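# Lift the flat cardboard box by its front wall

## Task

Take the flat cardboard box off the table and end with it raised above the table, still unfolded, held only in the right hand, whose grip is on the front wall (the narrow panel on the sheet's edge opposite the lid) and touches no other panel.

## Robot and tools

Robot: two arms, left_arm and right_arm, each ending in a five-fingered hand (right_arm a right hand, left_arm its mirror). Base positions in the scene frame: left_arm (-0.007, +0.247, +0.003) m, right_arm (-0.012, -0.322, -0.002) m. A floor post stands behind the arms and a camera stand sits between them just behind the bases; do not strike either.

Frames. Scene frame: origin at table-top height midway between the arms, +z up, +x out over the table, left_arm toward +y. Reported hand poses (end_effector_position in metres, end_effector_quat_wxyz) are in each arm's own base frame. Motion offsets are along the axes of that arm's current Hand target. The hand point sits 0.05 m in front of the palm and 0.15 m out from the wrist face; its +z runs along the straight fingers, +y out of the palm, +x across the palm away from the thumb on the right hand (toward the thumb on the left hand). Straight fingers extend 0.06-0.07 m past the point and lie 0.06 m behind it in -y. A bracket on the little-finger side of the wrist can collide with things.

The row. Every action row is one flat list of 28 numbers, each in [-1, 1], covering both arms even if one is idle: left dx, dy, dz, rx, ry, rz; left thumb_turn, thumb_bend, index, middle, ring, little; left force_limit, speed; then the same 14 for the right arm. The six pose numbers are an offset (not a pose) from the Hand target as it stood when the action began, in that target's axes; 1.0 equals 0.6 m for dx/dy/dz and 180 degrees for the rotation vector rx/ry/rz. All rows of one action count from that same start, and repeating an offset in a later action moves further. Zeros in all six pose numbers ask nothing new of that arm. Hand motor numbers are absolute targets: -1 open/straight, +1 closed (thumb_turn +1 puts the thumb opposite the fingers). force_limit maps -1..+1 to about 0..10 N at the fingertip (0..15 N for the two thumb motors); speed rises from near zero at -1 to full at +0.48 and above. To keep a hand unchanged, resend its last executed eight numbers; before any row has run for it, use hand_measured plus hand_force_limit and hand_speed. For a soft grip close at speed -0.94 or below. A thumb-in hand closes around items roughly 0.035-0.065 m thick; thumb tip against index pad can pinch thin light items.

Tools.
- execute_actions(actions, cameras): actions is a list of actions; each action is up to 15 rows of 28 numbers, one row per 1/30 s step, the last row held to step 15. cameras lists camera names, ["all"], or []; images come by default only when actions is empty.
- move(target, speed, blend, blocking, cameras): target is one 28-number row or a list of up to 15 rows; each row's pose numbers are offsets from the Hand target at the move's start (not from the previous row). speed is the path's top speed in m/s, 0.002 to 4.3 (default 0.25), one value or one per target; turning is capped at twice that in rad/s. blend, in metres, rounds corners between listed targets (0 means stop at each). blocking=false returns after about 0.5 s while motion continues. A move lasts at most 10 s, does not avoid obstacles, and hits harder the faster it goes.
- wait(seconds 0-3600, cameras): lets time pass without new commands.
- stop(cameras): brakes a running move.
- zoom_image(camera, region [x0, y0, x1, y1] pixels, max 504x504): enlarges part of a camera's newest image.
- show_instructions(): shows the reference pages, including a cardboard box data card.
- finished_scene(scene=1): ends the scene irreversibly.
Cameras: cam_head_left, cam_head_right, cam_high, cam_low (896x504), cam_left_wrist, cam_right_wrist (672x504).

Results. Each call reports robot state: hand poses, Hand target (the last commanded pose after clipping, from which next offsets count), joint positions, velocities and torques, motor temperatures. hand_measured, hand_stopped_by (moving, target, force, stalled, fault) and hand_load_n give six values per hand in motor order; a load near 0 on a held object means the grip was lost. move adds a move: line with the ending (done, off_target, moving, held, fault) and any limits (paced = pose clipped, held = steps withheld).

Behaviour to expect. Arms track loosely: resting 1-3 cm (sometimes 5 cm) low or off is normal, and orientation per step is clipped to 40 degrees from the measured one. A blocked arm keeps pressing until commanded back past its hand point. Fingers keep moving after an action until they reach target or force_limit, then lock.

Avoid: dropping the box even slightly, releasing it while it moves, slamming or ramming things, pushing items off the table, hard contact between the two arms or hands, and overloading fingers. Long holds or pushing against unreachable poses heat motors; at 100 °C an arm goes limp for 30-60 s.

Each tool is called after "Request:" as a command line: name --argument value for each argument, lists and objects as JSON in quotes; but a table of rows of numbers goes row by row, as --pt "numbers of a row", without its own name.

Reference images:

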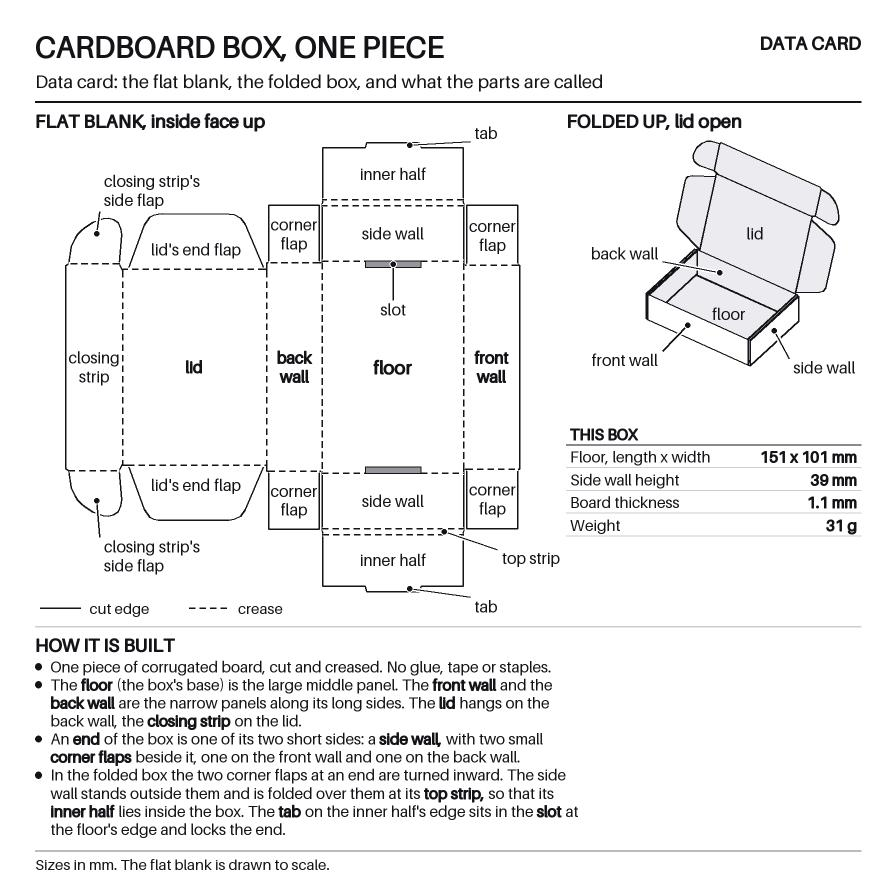

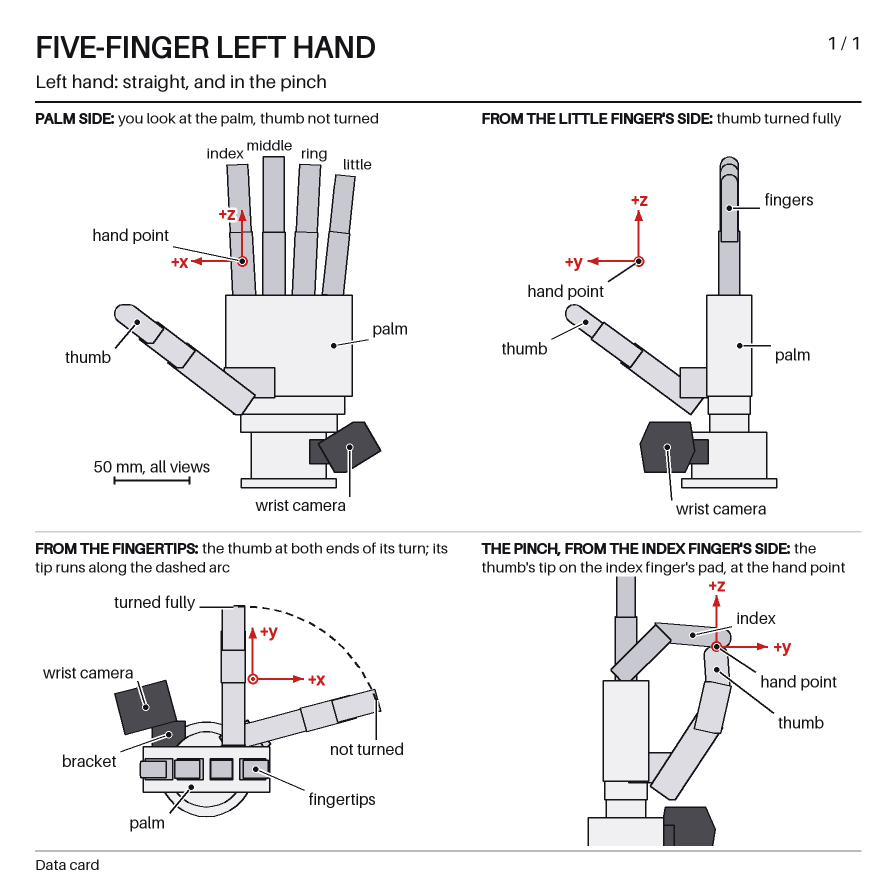

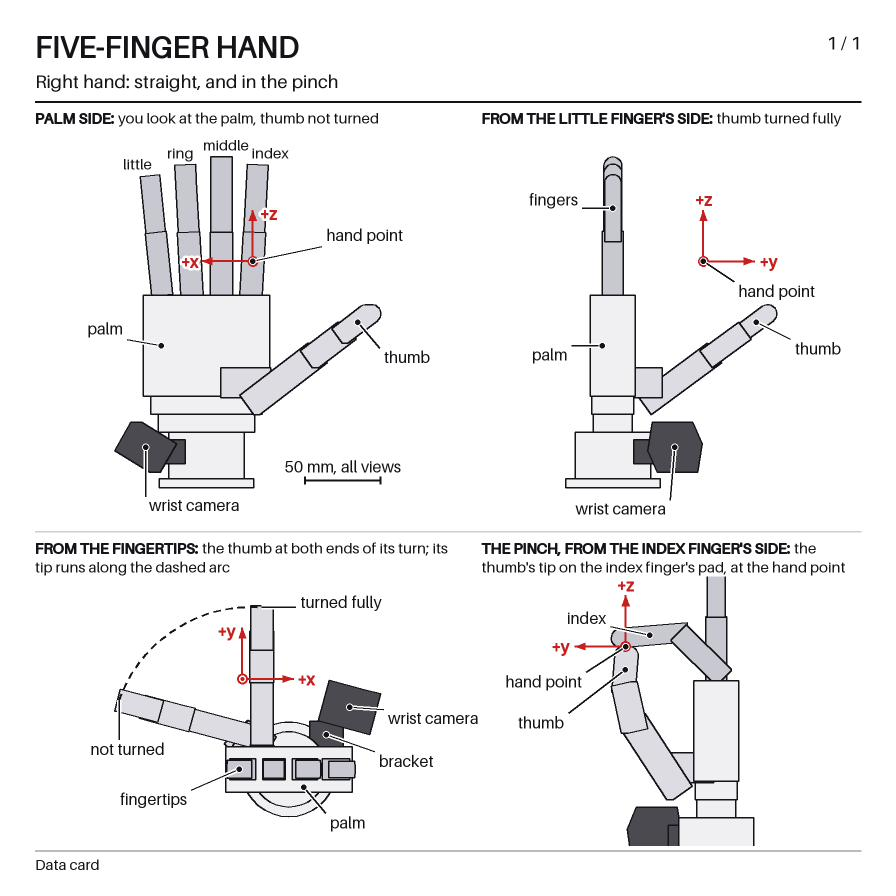

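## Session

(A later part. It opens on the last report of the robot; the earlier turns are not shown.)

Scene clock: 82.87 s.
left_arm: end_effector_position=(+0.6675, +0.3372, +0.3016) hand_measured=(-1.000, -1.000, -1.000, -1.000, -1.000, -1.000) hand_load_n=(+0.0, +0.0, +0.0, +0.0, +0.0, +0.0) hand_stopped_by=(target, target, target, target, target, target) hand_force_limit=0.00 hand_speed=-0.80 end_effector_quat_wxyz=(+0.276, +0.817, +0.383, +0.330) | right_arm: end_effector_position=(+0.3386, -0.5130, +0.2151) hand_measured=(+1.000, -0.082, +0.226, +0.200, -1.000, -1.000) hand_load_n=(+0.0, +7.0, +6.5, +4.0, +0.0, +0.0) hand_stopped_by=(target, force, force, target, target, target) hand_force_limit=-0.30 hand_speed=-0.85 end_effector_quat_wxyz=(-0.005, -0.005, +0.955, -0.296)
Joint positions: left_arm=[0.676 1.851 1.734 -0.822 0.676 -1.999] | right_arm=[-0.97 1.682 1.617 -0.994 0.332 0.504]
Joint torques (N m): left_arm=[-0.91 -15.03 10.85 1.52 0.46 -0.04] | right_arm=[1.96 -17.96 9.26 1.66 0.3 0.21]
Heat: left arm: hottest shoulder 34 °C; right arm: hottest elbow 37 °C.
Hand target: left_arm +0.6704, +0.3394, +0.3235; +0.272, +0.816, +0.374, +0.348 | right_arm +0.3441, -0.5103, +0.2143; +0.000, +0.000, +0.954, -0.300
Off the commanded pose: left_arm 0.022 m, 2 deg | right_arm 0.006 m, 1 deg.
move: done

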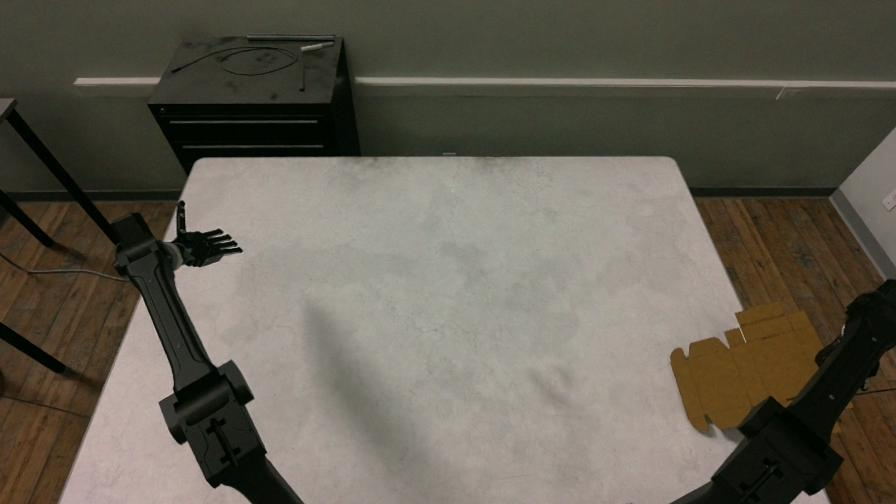

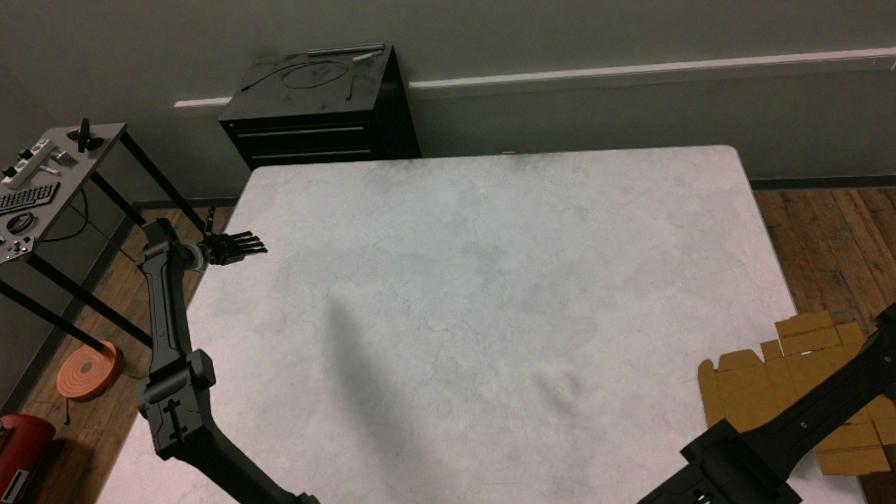

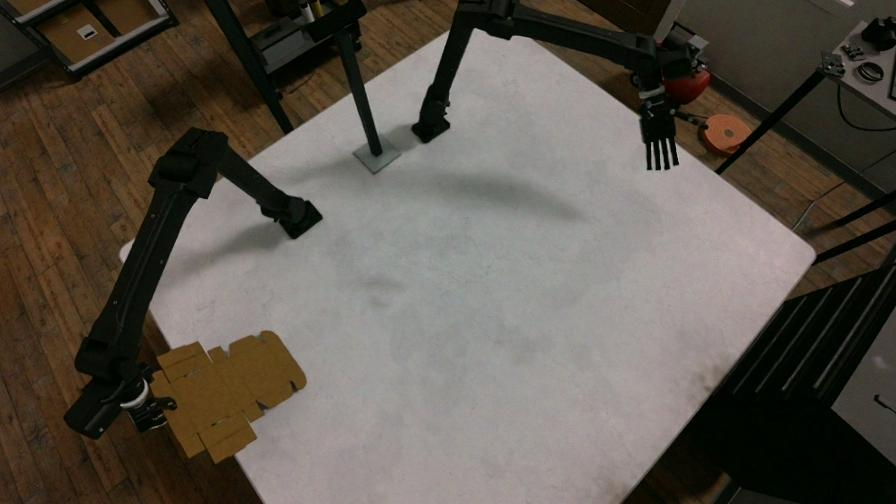

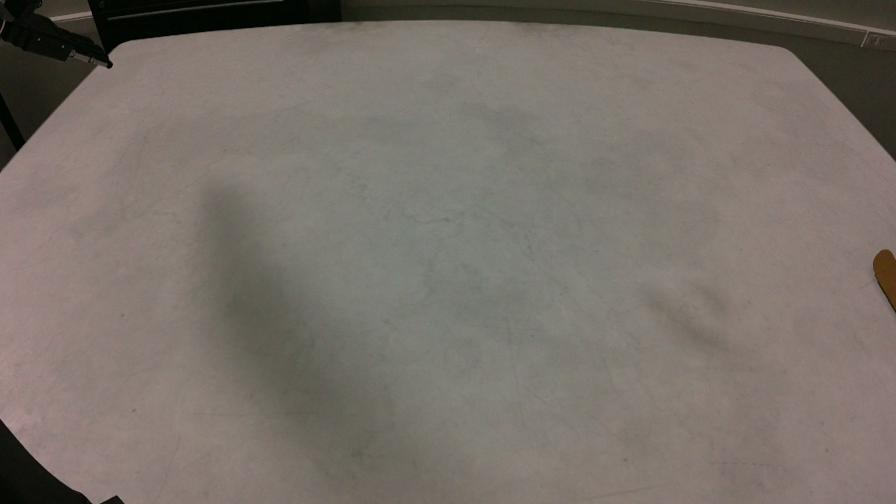

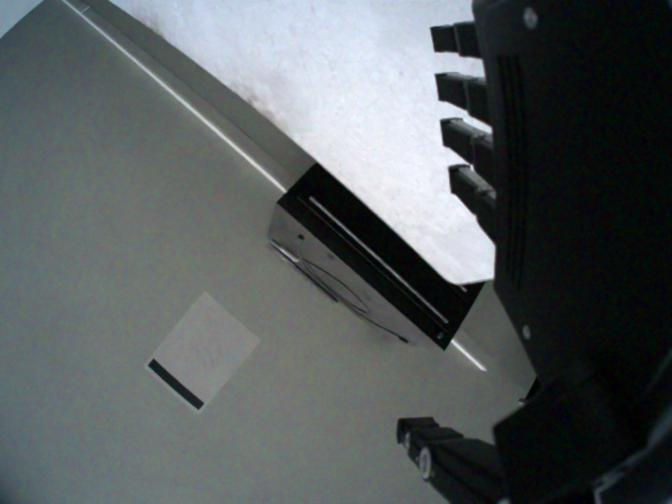

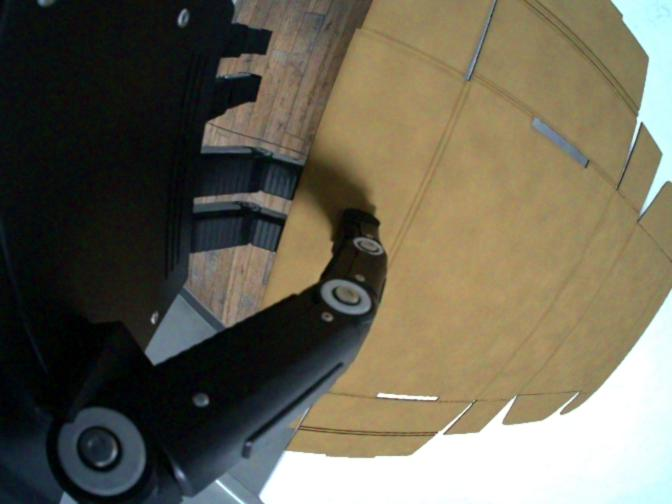

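Request:
move --pt "0 0 0 0 0 0 -1 -1 -1 -1 -1 -1 0 -0.8 0 0.0293 -0.112 0.0833 0 0 1 0.2 0.4 0.2 -1 -1 -0.3 -0.85" --pt "0 0 0 0 0 0 -1 -1 -1 -1 -1 -1 0 -0.8 0 0.0545 -0.2417 0.1667 0 0 1 0.2 0.4 0.2 -1 -1 -0.3 -0.85" --pt "0 0 0 0 0 0 -1 -1 -1 -1 -1 -1 0 -0.8 0 0.0428 -0.3455 0.25 0 0 1 0.2 0.4 0.2 -1 -1 -0.3 -0.85" --pt "0 0 0 0 0 0 -1 -1 -1 -1 -1 -1 0 -0.8 0 0.0 -0.437 0.3056 0 0 1 0.2 0.4 0.2 -1 -1 -0.3 -0.85" --speed 0.1 --blend 0.02 --cameras '["all"]'

Request:
zoom_image --camera "cam_high" --region '[90, 290, 390, 490]'

Scene clock: 88.90 s.
left_arm: end_effector_position=(+0.6675, +0.3372, +0.3016) hand_measured=(-1.000, -1.000, -1.000, -1.000, -1.000, -1.000) hand_load_n=(+0.0, +0.0, +0.0, +0.0, +0.0, +0.0) hand_stopped_by=(target, target, target, target, target, target) hand_force_limit=0.00 hand_speed=-0.80 end_effector_quat_wxyz=(+0.276, +0.817, +0.383, +0.330) | right_arm: end_effector_position=(+0.3430, -0.3651, +0.4304) hand_measured=(+1.000, -0.082, +0.226, +0.200, -1.000, -1.000) hand_load_n=(+0.0, +5.0, +4.0, +1.5, +0.0, +0.0) hand_stopped_by=(target, force, force, target, target, target) hand_force_limit=-0.30 hand_speed=-0.85 end_effector_quat_wxyz=(-0.001, +0.005, +0.710, -0.704)
Joint positions: left_arm=[0.676 1.851 1.734 -0.822 0.676 -1.999] | right_arm=[-0.498 1.074 1.068 -0.013 1.082 0.022]
Joint torques (N m): left_arm=[-0.85 -15.09 10.85 1.52 0.46 -0.05] | right_arm=[2.08 -8.94 9.81 2.21 0.09 -0.14]
Heat: left arm: hottest shoulder 34 °C; right arm: hottest elbow 37 °C.
Hand target: left_arm +0.6704, +0.3394, +0.3235; +0.272, +0.816, +0.374, +0.348 | right_arm +0.3441, -0.3603, +0.4295; +0.000, +0.000, +0.708, -0.706
Off the commanded pose: left_arm 0.022 m, 2 deg | right_arm 0.005 m, 1 deg.
move: done

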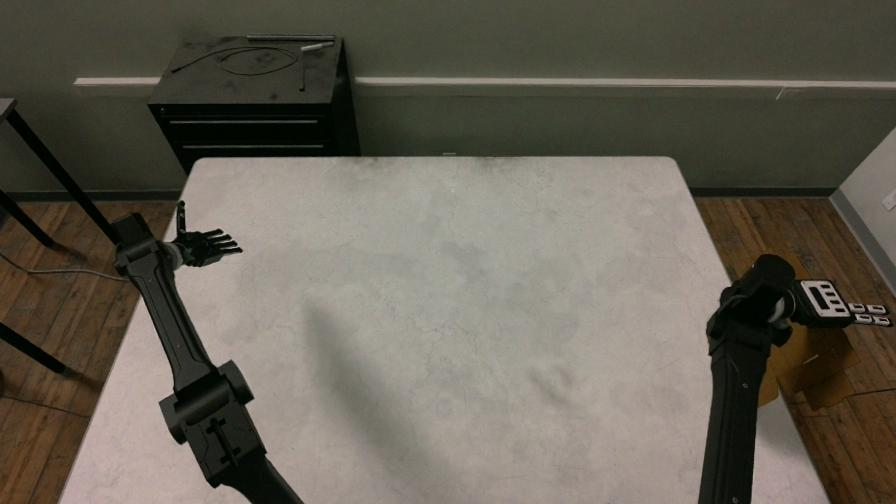

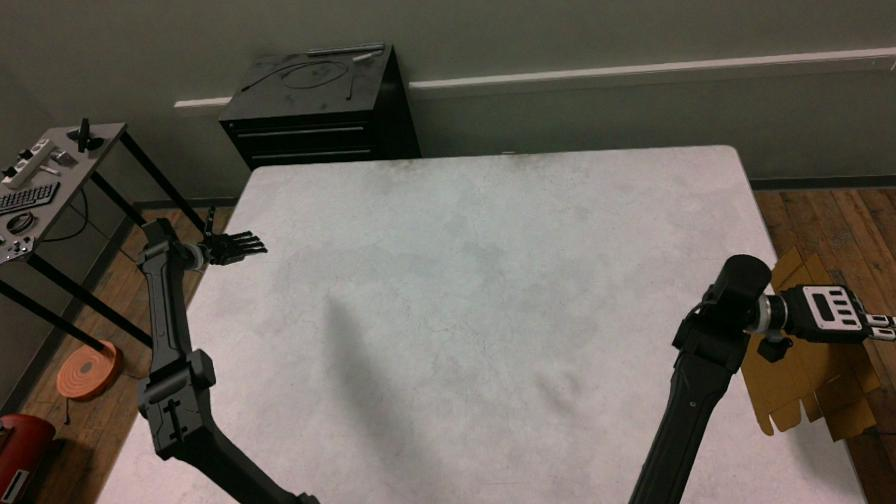

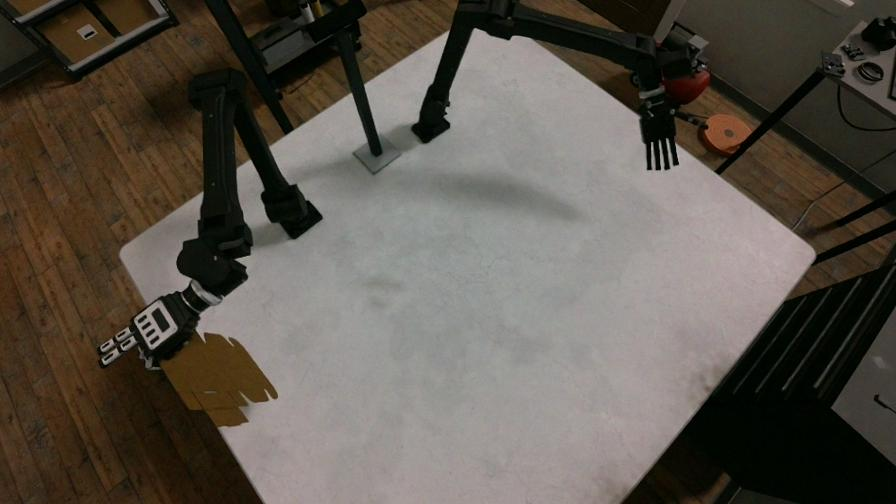

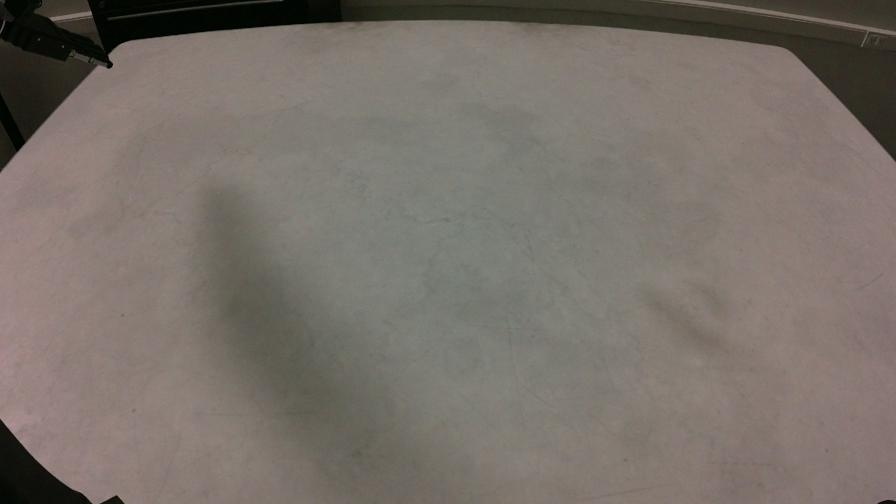

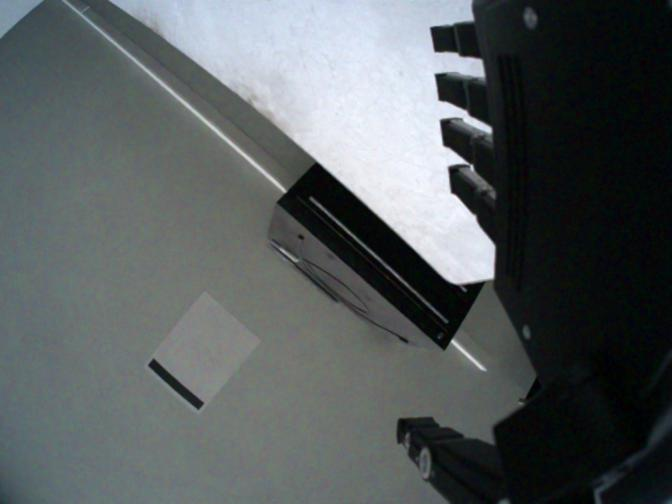

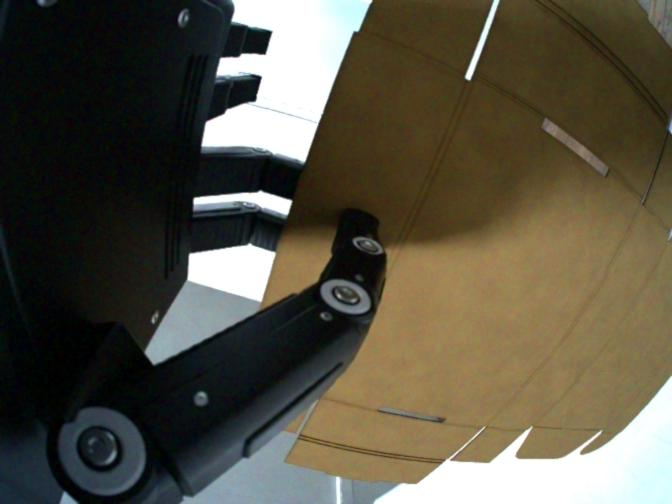

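Scaled by 1.680.

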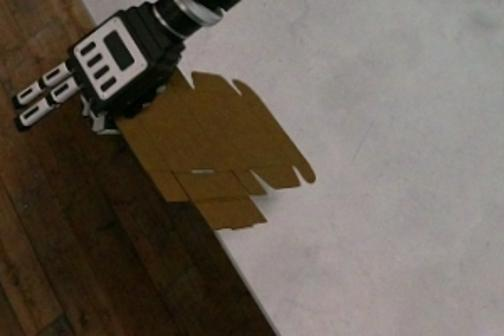

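Request:
zoom_image --camera "cam_head_right" --region '[640, 220, 896, 480]'

Request:
zoom_image --camera "cam_right_wrist" --region '[170, 0, 672, 504]'

Scaled by 1.938.

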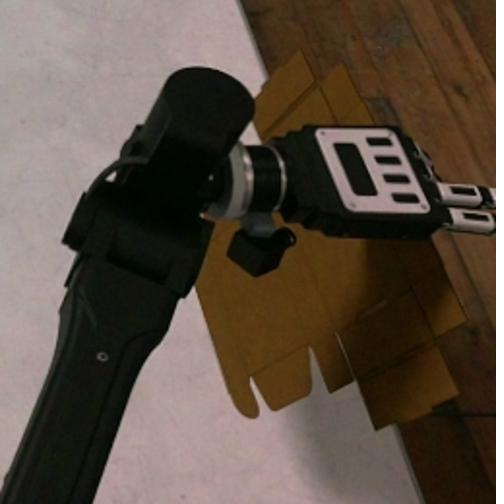

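Scaled by 1.000.

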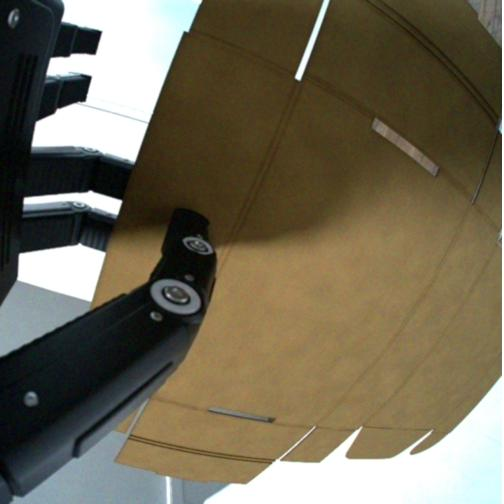

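Request:
move --target '[0,0,0,0,0,0,-1,-1,-1,-1,-1,-1,0,-0.8,0,0,-0.167,0,-0.111,0,1,0.2,0.4,0.2,-1,-1,-0.3,-0.85]' --speed 0.1 --cameras '["all"]'

Request:
zoom_image --camera "cam_high" --region '[90, 250, 390, 450]'

Scene clock: 91.53 s.
left_arm: end_effector_position=(+0.6675, +0.3372, +0.3016) hand_measured=(-1.000, -1.000, -1.000, -1.000, -1.000, -1.000) hand_load_n=(+0.0, +0.0, +0.0, +0.0, +0.0, +0.0) hand_stopped_by=(target, target, target, target, target, target) hand_force_limit=0.00 hand_speed=-0.80 end_effector_quat_wxyz=(+0.276, +0.817, +0.383, +0.330) | right_arm: end_effector_position=(+0.3443, -0.2650, +0.4371) hand_measured=(+1.000, -0.082, +0.226, +0.200, -1.000, -1.000) hand_load_n=(+0.0, +5.0, +4.5, +1.5, +0.0, +0.0) hand_stopped_by=(target, force, force, target, target, target) hand_force_limit=-0.30 hand_speed=-0.85 end_effector_quat_wxyz=(+0.128, -0.108, +0.696, -0.698)
Joint positions: left_arm=[0.676 1.851 1.734 -0.822 0.676 -1.999] | right_arm=[-0.351 0.817 0.925 -0.098 0.884 0.018]
Joint torques (N m): left_arm=[-0.85 -15.09 10.85 1.52 0.46 -0.04] | right_arm=[2.43 -4.84 9.87 1.36 -0.11 -0.13]
Heat: left arm: hottest shoulder 34 °C; right arm: hottest elbow 37 °C.
Hand target: left_arm +0.6704, +0.3394, +0.3235; +0.272, +0.816, +0.374, +0.348 | right_arm +0.3442, -0.2601, +0.4296; +0.123, -0.123, +0.697, -0.696
Off the commanded pose: left_arm 0.022 m, 2 deg | right_arm 0.009 m, 2 deg.
move: done

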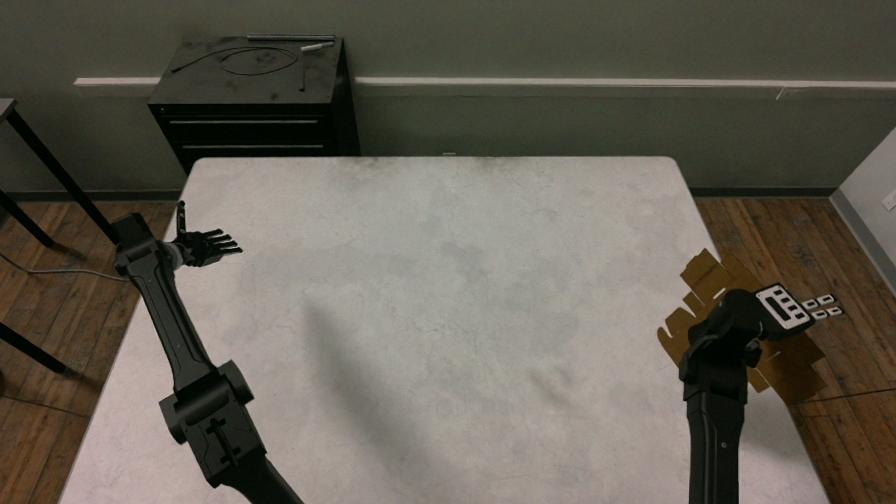

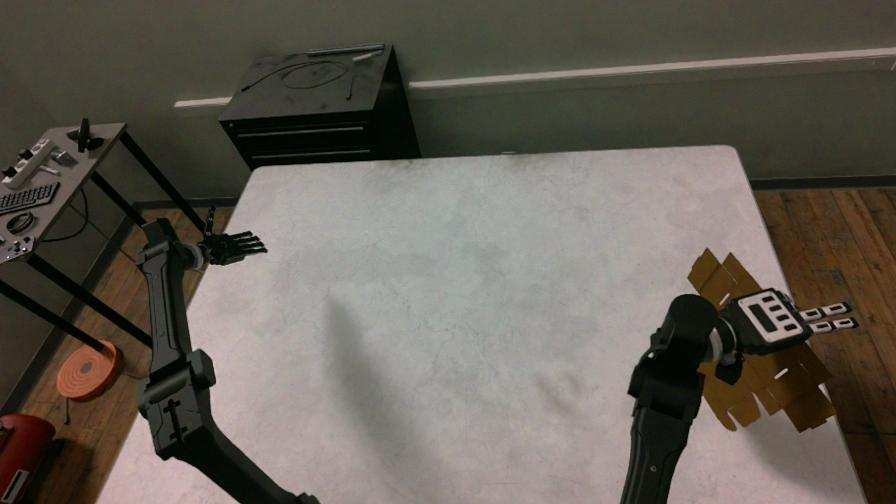

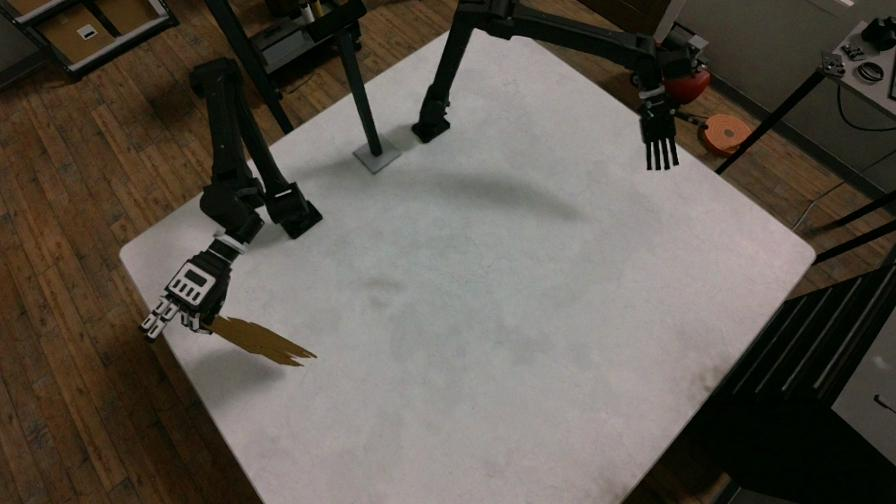

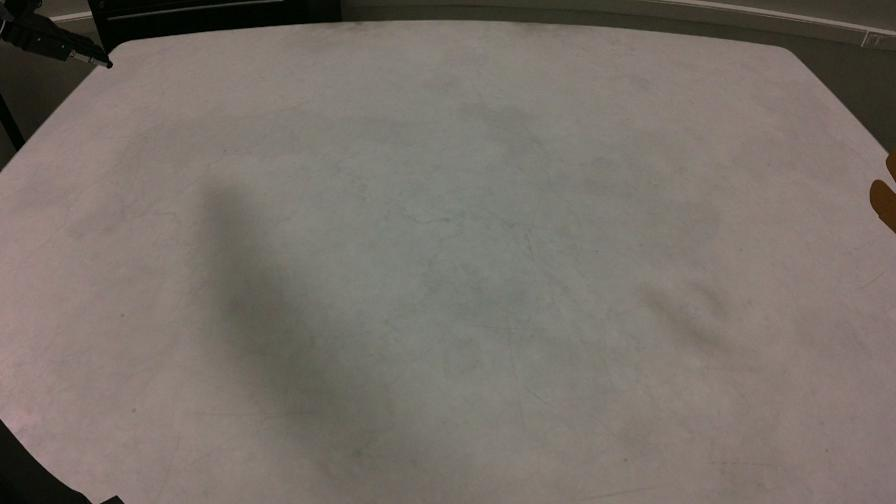

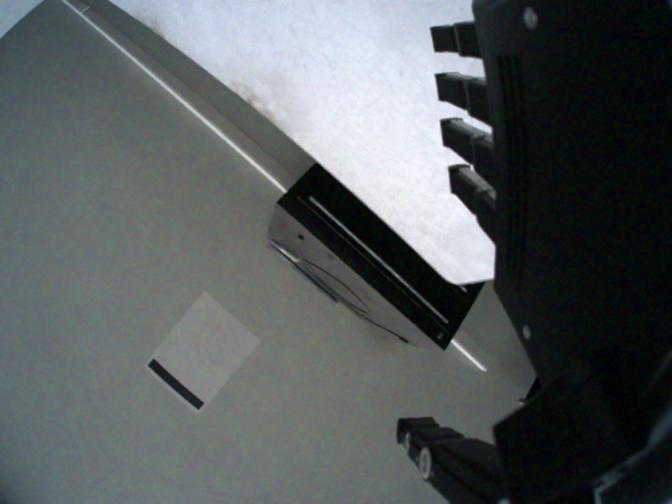

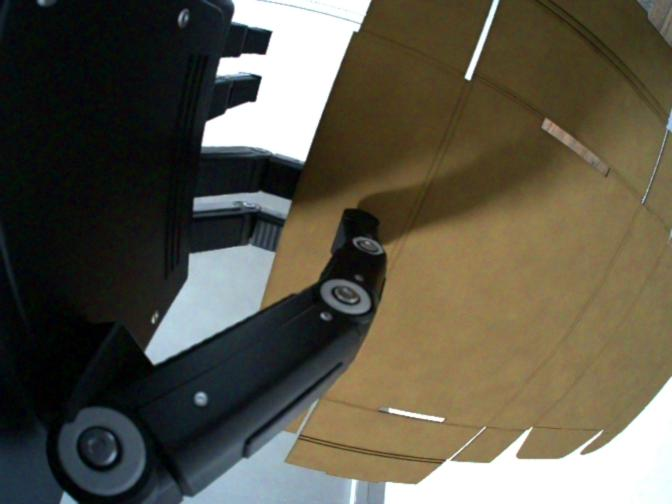

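Scaled by 1.680.

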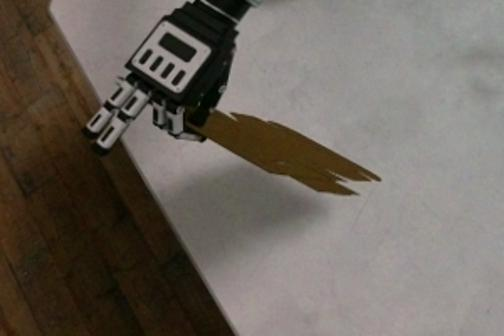

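Request:
finished_scene

The scene is finished: the task was done.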